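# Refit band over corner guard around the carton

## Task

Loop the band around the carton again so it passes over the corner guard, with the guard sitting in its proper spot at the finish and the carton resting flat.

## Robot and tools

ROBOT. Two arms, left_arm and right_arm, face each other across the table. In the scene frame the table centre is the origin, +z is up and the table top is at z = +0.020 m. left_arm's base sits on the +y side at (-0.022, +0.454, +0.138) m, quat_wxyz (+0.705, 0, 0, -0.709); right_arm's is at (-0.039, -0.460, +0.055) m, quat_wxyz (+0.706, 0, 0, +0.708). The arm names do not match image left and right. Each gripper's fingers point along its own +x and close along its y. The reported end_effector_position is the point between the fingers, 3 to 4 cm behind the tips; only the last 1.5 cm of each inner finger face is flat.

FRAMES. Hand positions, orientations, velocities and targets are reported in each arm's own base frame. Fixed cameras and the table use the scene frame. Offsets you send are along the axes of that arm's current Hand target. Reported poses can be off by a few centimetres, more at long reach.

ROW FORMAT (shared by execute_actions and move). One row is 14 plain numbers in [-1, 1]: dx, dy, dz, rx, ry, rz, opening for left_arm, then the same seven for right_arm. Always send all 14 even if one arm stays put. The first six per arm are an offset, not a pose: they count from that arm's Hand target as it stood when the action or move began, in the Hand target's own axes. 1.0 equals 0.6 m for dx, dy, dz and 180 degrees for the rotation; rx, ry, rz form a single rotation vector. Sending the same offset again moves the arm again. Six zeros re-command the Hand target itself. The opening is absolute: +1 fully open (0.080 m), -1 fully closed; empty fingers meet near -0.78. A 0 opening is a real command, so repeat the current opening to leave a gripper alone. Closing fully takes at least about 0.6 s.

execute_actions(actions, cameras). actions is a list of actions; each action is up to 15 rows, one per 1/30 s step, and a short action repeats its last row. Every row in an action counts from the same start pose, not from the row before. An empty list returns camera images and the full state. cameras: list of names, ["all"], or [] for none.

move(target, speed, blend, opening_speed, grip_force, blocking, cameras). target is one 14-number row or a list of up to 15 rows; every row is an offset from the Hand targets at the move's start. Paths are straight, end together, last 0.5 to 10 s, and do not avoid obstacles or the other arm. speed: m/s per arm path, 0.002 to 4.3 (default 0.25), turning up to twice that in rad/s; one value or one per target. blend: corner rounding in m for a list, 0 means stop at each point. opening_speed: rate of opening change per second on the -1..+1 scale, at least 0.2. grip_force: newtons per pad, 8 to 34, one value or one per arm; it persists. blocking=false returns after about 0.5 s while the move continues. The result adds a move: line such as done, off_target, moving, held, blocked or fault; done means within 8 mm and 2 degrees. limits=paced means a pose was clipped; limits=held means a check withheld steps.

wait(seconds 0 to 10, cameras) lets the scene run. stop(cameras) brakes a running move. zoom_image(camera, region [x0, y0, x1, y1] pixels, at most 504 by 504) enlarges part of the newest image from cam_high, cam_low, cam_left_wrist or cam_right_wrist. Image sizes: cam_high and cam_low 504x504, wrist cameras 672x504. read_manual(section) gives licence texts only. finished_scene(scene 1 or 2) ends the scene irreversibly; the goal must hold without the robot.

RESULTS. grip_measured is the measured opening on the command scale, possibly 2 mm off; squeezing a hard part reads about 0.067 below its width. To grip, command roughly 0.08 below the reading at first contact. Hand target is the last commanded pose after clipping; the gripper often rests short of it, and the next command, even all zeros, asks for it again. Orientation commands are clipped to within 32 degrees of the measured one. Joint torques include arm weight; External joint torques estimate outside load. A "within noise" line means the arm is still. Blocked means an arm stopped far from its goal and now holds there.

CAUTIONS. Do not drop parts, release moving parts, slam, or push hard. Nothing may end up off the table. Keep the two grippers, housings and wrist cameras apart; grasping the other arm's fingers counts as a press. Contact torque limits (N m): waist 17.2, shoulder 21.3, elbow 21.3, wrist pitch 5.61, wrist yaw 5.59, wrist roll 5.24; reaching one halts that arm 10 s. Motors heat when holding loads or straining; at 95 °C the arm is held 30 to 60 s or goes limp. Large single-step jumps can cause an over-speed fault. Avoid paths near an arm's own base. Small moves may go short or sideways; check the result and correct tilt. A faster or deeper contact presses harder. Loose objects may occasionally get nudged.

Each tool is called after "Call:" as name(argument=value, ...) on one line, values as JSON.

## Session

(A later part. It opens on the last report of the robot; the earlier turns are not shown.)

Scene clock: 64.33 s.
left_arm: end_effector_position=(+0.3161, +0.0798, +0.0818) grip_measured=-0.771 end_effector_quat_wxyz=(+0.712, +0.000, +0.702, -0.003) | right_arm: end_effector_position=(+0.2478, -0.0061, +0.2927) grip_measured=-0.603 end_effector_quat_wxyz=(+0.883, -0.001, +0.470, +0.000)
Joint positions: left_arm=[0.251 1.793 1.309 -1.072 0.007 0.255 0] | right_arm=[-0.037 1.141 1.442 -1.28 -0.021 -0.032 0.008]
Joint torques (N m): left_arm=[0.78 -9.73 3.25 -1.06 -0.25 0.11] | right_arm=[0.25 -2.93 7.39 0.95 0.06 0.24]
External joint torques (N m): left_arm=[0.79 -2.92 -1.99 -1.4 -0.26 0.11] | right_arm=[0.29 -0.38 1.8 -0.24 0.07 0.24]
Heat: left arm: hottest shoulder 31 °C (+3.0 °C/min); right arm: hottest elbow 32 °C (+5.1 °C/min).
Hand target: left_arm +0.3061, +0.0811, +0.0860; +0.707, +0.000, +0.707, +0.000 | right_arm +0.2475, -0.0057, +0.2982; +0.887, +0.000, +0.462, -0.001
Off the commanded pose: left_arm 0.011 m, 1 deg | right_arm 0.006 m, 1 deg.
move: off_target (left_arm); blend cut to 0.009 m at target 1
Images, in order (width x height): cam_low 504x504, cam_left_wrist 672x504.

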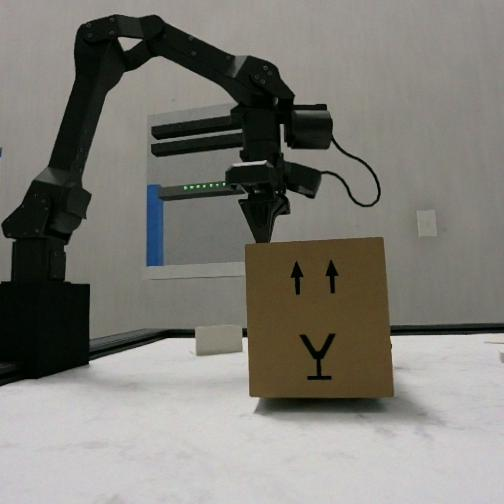

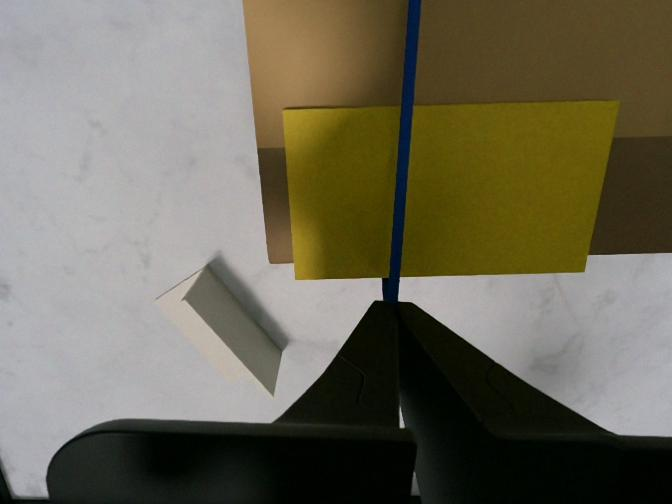

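Call:
move(target=[[0.005,0,-0.007,0,0,0,-1,0,0,0,0,0,0,-0.6],[0.005,-0.028,-0.007,0,0,0,-1,0,0,0,0,0,0,-0.6]], speed=0.04, cameras=["cam_left_wrist","cam_low"])

Scene clock: 66.23 s.
left_arm: end_effector_position=(+0.3112, +0.0653, +0.0800) grip_measured=-0.771 end_effector_quat_wxyz=(+0.712, +0.000, +0.702, -0.002) | right_arm: end_effector_position=(+0.2478, -0.0061, +0.2927) grip_measured=-0.603 end_effector_quat_wxyz=(+0.883, -0.001, +0.470, +0.000)
Joint positions: left_arm=[0.21 1.765 1.267 -1.058 0.006 0.213 0] | right_arm=[-0.037 1.141 1.442 -1.28 -0.021 -0.032 0.008]
Joint torques (N m): left_arm=[-0.02 -9.35 3.04 -0.82 -0.22 -0.12] | right_arm=[0.33 -3.19 7.71 0.94 0.06 0.21]
External joint torques (N m): left_arm=[-0.05 -2.71 -2.21 -1.16 -0.23 -0.12] | right_arm=[0.31 -0.69 2.16 -0.25 0.08 0.21]
Heat: left arm: hottest shoulder 32 °C (+4.1 °C/min); right arm: hottest elbow 32 °C (+5.1 °C/min).
Hand target: left_arm +0.3020, +0.0644, +0.0830; +0.708, +0.000, +0.707, +0.000 | right_arm +0.2475, -0.0057, +0.2982; +0.887, +0.000, +0.462, -0.001
Off the commanded pose: left_arm 0.010 m, 1 deg | right_arm 0.006 m, 1 deg.
move: off_target (left_arm)
Images, in order (width x height): cam_low 504x504, cam_left_wrist 672x504.

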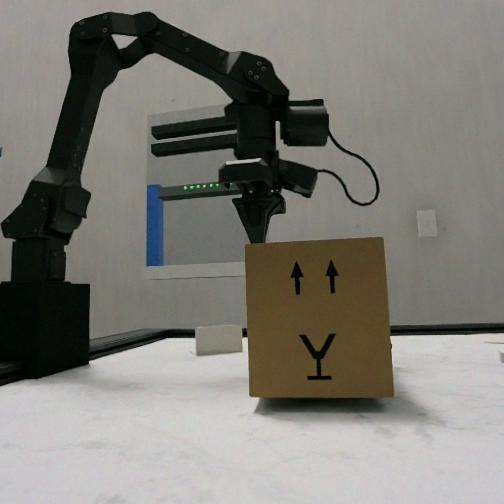

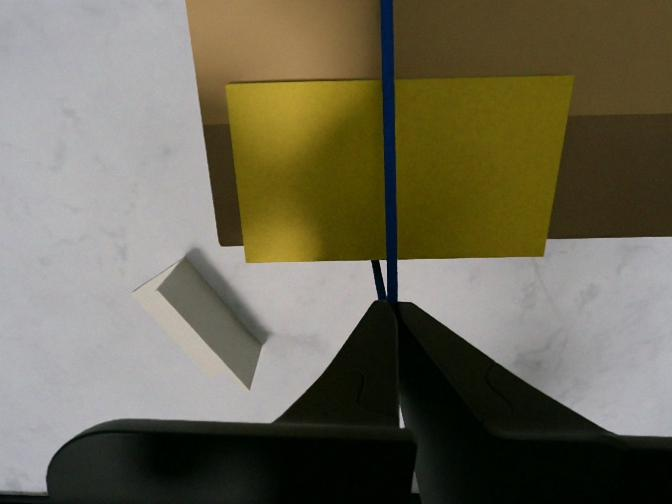

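Call:
move(target=[[0.005,-0.003,0.045,0,0,0,-1,0,0,0,0,0,0,-0.6],[0.033,-0.003,0.045,0,0,0,-1,0,0,0,0,0,0,-0.6],[0.033,-0.003,0.045,0,0,0,-0.65,0,0,0,0,0,0,-0.6],[-0.06,-0.003,0.045,0,0,0,-0.65,0,0,0,0,0,0,-0.6],[-0.08,-0.003,-0.1,0,-0.083,0,-0.65,0,0,0,0,0,0,-0.6]], speed=[0.05,0.05,0.05,0.1,0.2], cameras=["all"])

Call:
zoom_image(camera="cam_low", region=[220, 210, 420, 410])

Call:
zoom_image(camera="cam_left_wrist", region=[180, 0, 672, 300])

Scene clock: 70.83 s.
left_arm: end_effector_position=(+0.2434, +0.0626, +0.1299) grip_measured=-0.653 end_effector_quat_wxyz=(+0.790, -0.001, +0.613, +0.000) | right_arm: end_effector_position=(+0.2478, -0.0061, +0.2927) grip_measured=-0.603 end_effector_quat_wxyz=(+0.883, -0.001, +0.470, +0.000)
Joint positions: left_arm=[0.296 1.292 0.989 -1.026 0.074 0.285 0.006] | right_arm=[-0.037 1.141 1.442 -1.28 -0.021 -0.032 0.008]
Joint torques (N m): left_arm=[0.36 -5.35 4.78 1.26 0.12 0.13] | right_arm=[0.4 -3.04 7.51 0.96 0.08 0.25]
External joint torques (N m): left_arm=[0.35 -1.61 -0.91 0.59 0.06 0.13] | right_arm=[0.4 -0.59 2 -0.23 0.1 0.25]
Heat: left arm: hottest shoulder 32 °C (+4.0 °C/min); right arm: hottest elbow 32 °C (+4.0 °C/min).
Hand target: left_arm +0.2420, +0.0626, +0.1310; +0.793, +0.000, +0.609, +0.000 | right_arm +0.2475, -0.0057, +0.2982; +0.887, +0.000, +0.462, -0.001
Off the commanded pose: left_arm 0.002 m, 1 deg | right_arm 0.006 m, 1 deg.
move: done; target 3's new opening was sent with left_arm's hand 0.009 m and 2 deg from that target

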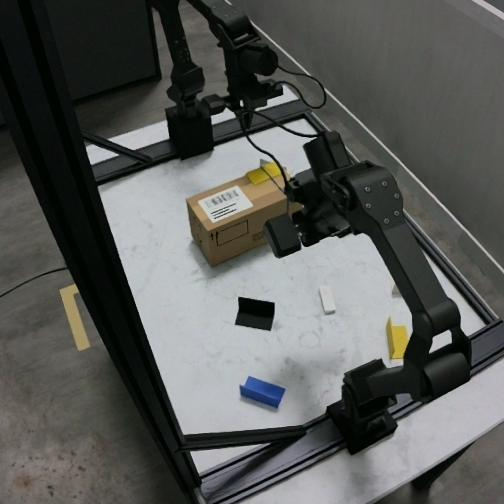

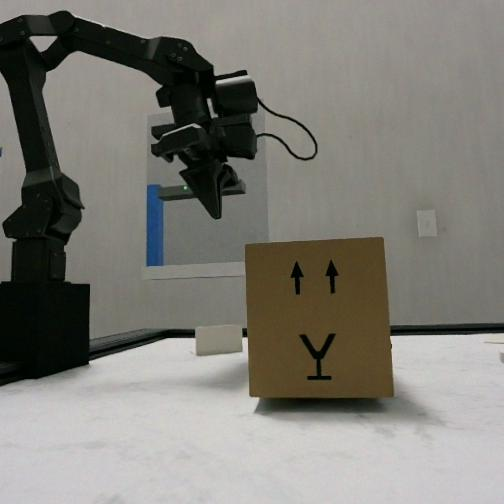

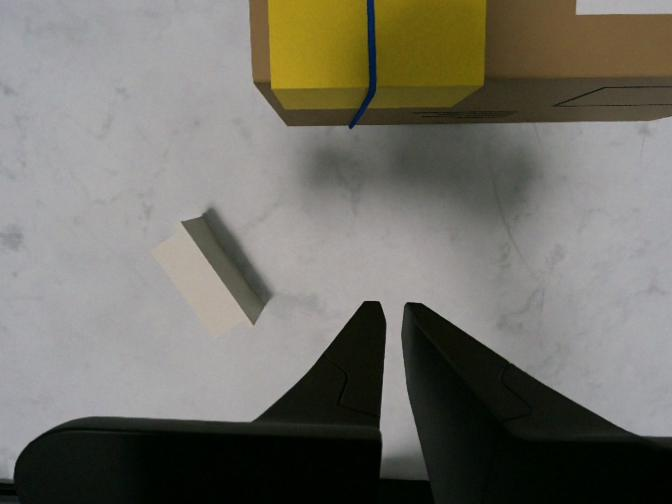

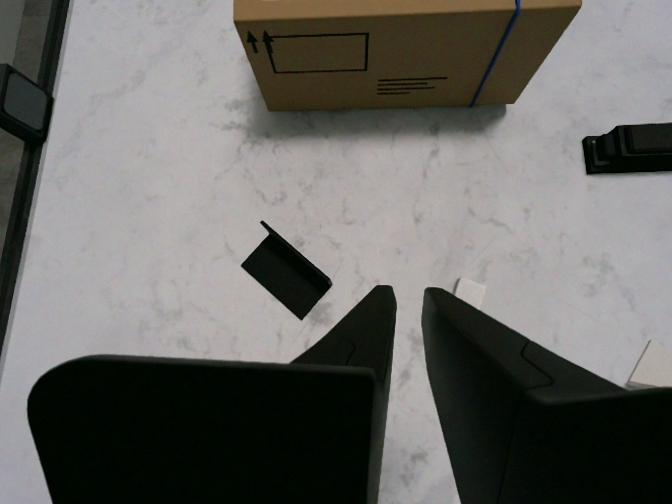

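Scaled by 2.520.

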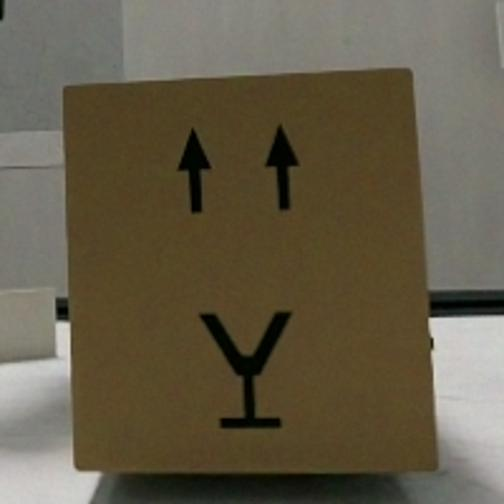

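Scaled by 1.024.

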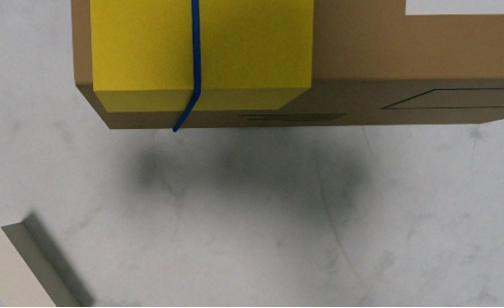

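Call:
move(target=[[0.09,-0.088,0.136,0,0,0,-1,0,0,0,0,0,0,-0.6],[0.153,-0.088,0.119,0,0,0,-1,0,0,0,0,0,0,-0.6],[0.153,-0.05,0.119,0,0,0,-1,0,0,0,0,0,0,-0.6]], speed=[0.15,0.06,0.03], cameras=["cam_left_wrist"])

Scene clock: 74.93 s.
left_arm: end_effector_position=(+0.3354, +0.0279, +0.0648) grip_measured=-0.776 end_effector_quat_wxyz=(+0.797, -0.001, +0.604, -0.006) | right_arm: end_effector_position=(+0.2478, -0.0061, +0.2927) grip_measured=-0.603 end_effector_quat_wxyz=(+0.883, -0.001, +0.470, +0.000)
Joint positions: left_arm=[0.1 1.658 1.046 -0.687 0.038 0.102 0] | right_arm=[-0.037 1.141 1.442 -1.28 -0.021 -0.032 0.008]
Joint torques (N m): left_arm=[0.87 -4.9 5.25 1.18 -0.36 0.13] | right_arm=[0.29 -3.27 7.43 0.99 0.06 0.21]
External joint torques (N m): left_arm=[0.89 1.19 -0.22 0.43 -0.38 0.12] | right_arm=[0.29 -0.83 1.94 -0.19 0.08 0.21]
Motor temperatures (°C): left_arm=[24 32 31 27 28 27] | right_arm=[24 30 33 32 29 29]
Heat: left arm: hottest shoulder 32 °C (+3.0 °C/min); right arm: hottest elbow 33 °C (+5.0 °C/min).
Hand target: left_arm +0.3348, +0.0326, +0.0608; +0.794, +0.000, +0.609, +0.000 | right_arm +0.2475, -0.0057, +0.2982; +0.887, +0.000, +0.462, -0.001
Off the commanded pose: left_arm 0.006 m, 1 deg | right_arm 0.006 m, 1 deg.
move: done
Images, in order (width x height): cam_left_wrist 672x504.

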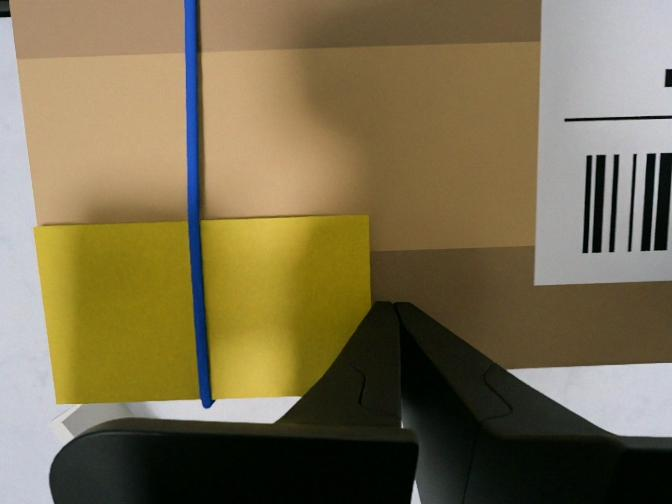

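Call:
move(target=[[0,-0.03,0,0,0,0,-1,0,0,0,0,0,0,-0.6],[-0.08,-0.03,0,0,0,0,-1,0,0,0,0,0,0,-0.6],[-0.15,0.05,-0.13,0,0,0,-0.6,0.15,-0.1,-0.1,0,-0.139,0,-0.6]], speed=[0.1,0.12,0.2], blend=[0.005,0.02,0], cameras=["all"])

Call:
zoom_image(camera="cam_right_wrist", region=[240, 60, 600, 320])

Scene clock: 78.00 s.
left_arm: end_effector_position=(+0.2384, +0.0630, +0.1268) grip_measured=-0.603 end_effector_quat_wxyz=(+0.792, -0.001, +0.611, +0.001) | right_arm: end_effector_position=(+0.2509, -0.0660, +0.1912) grip_measured=-0.603 end_effector_quat_wxyz=(+0.965, +0.002, +0.261, -0.001)
Joint positions: left_arm=[0.305 1.27 0.96 -1.015 0.076 0.294 0.008] | right_arm=[-0.498 0.765 0.596 -0.416 -0.424 -0.262 0.008]
Joint torques (N m): left_arm=[0.25 -5.16 4.78 0.92 0.11 0.11] | right_arm=[-0.24 -2.3 6.15 1.62 -0.23 -0.17]
External joint torques (N m): left_arm=[0.26 -1.56 -0.96 0.21 0.05 0.11] | right_arm=[-0.23 -0.94 -0.45 0.13 -0.08 -0.17]
Heat: left arm: hottest shoulder 32 °C (+3.0 °C/min); right arm: hottest elbow 33 °C (+5.0 °C/min).
Hand target: left_arm +0.2361, +0.0626, +0.1274; +0.793, +0.000, +0.609, +0.000 | right_arm +0.2498, -0.0656, +0.1900; +0.966, +0.000, +0.259, -0.001
Off the commanded pose: left_arm 0.002 m, 0 deg | right_arm 0.002 m, 0 deg.
move: done

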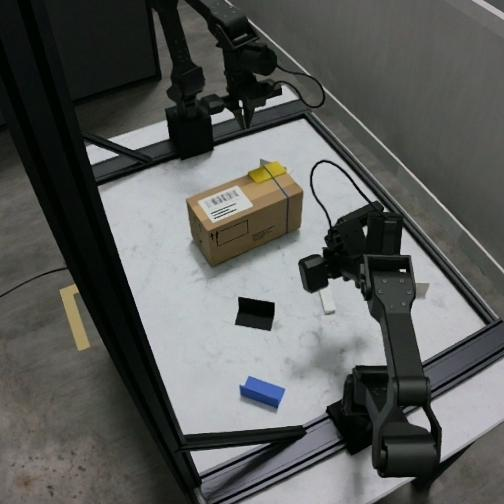

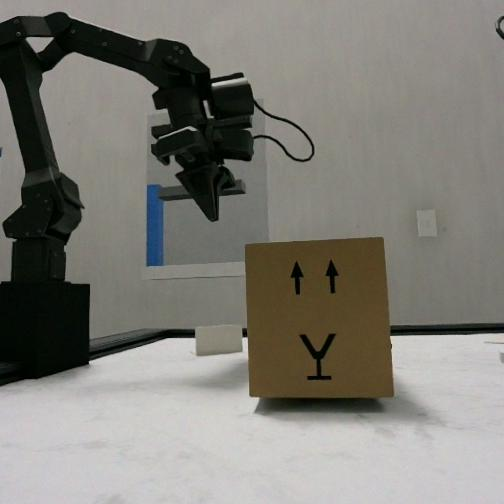

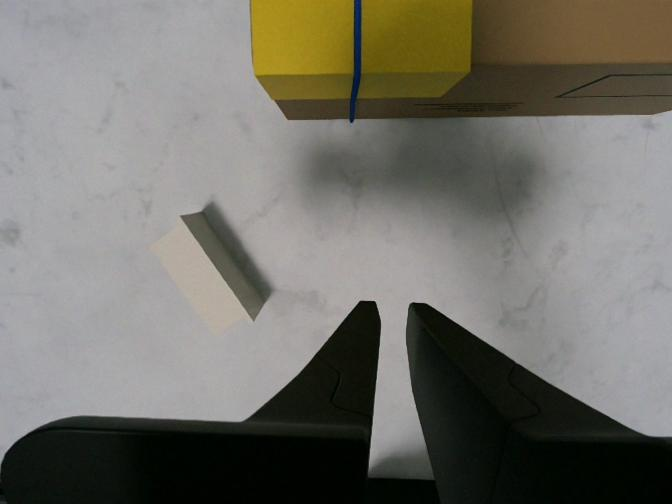

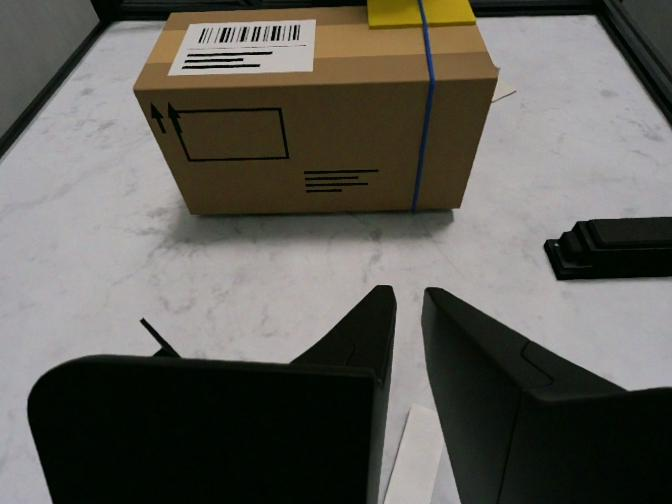

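Scaled by 1.400.

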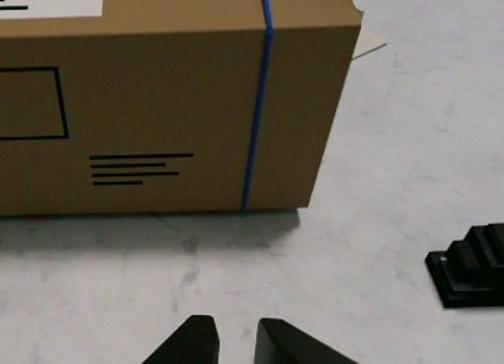

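Call:
finished_scene(scene=2)

The scene is finished: the task was done.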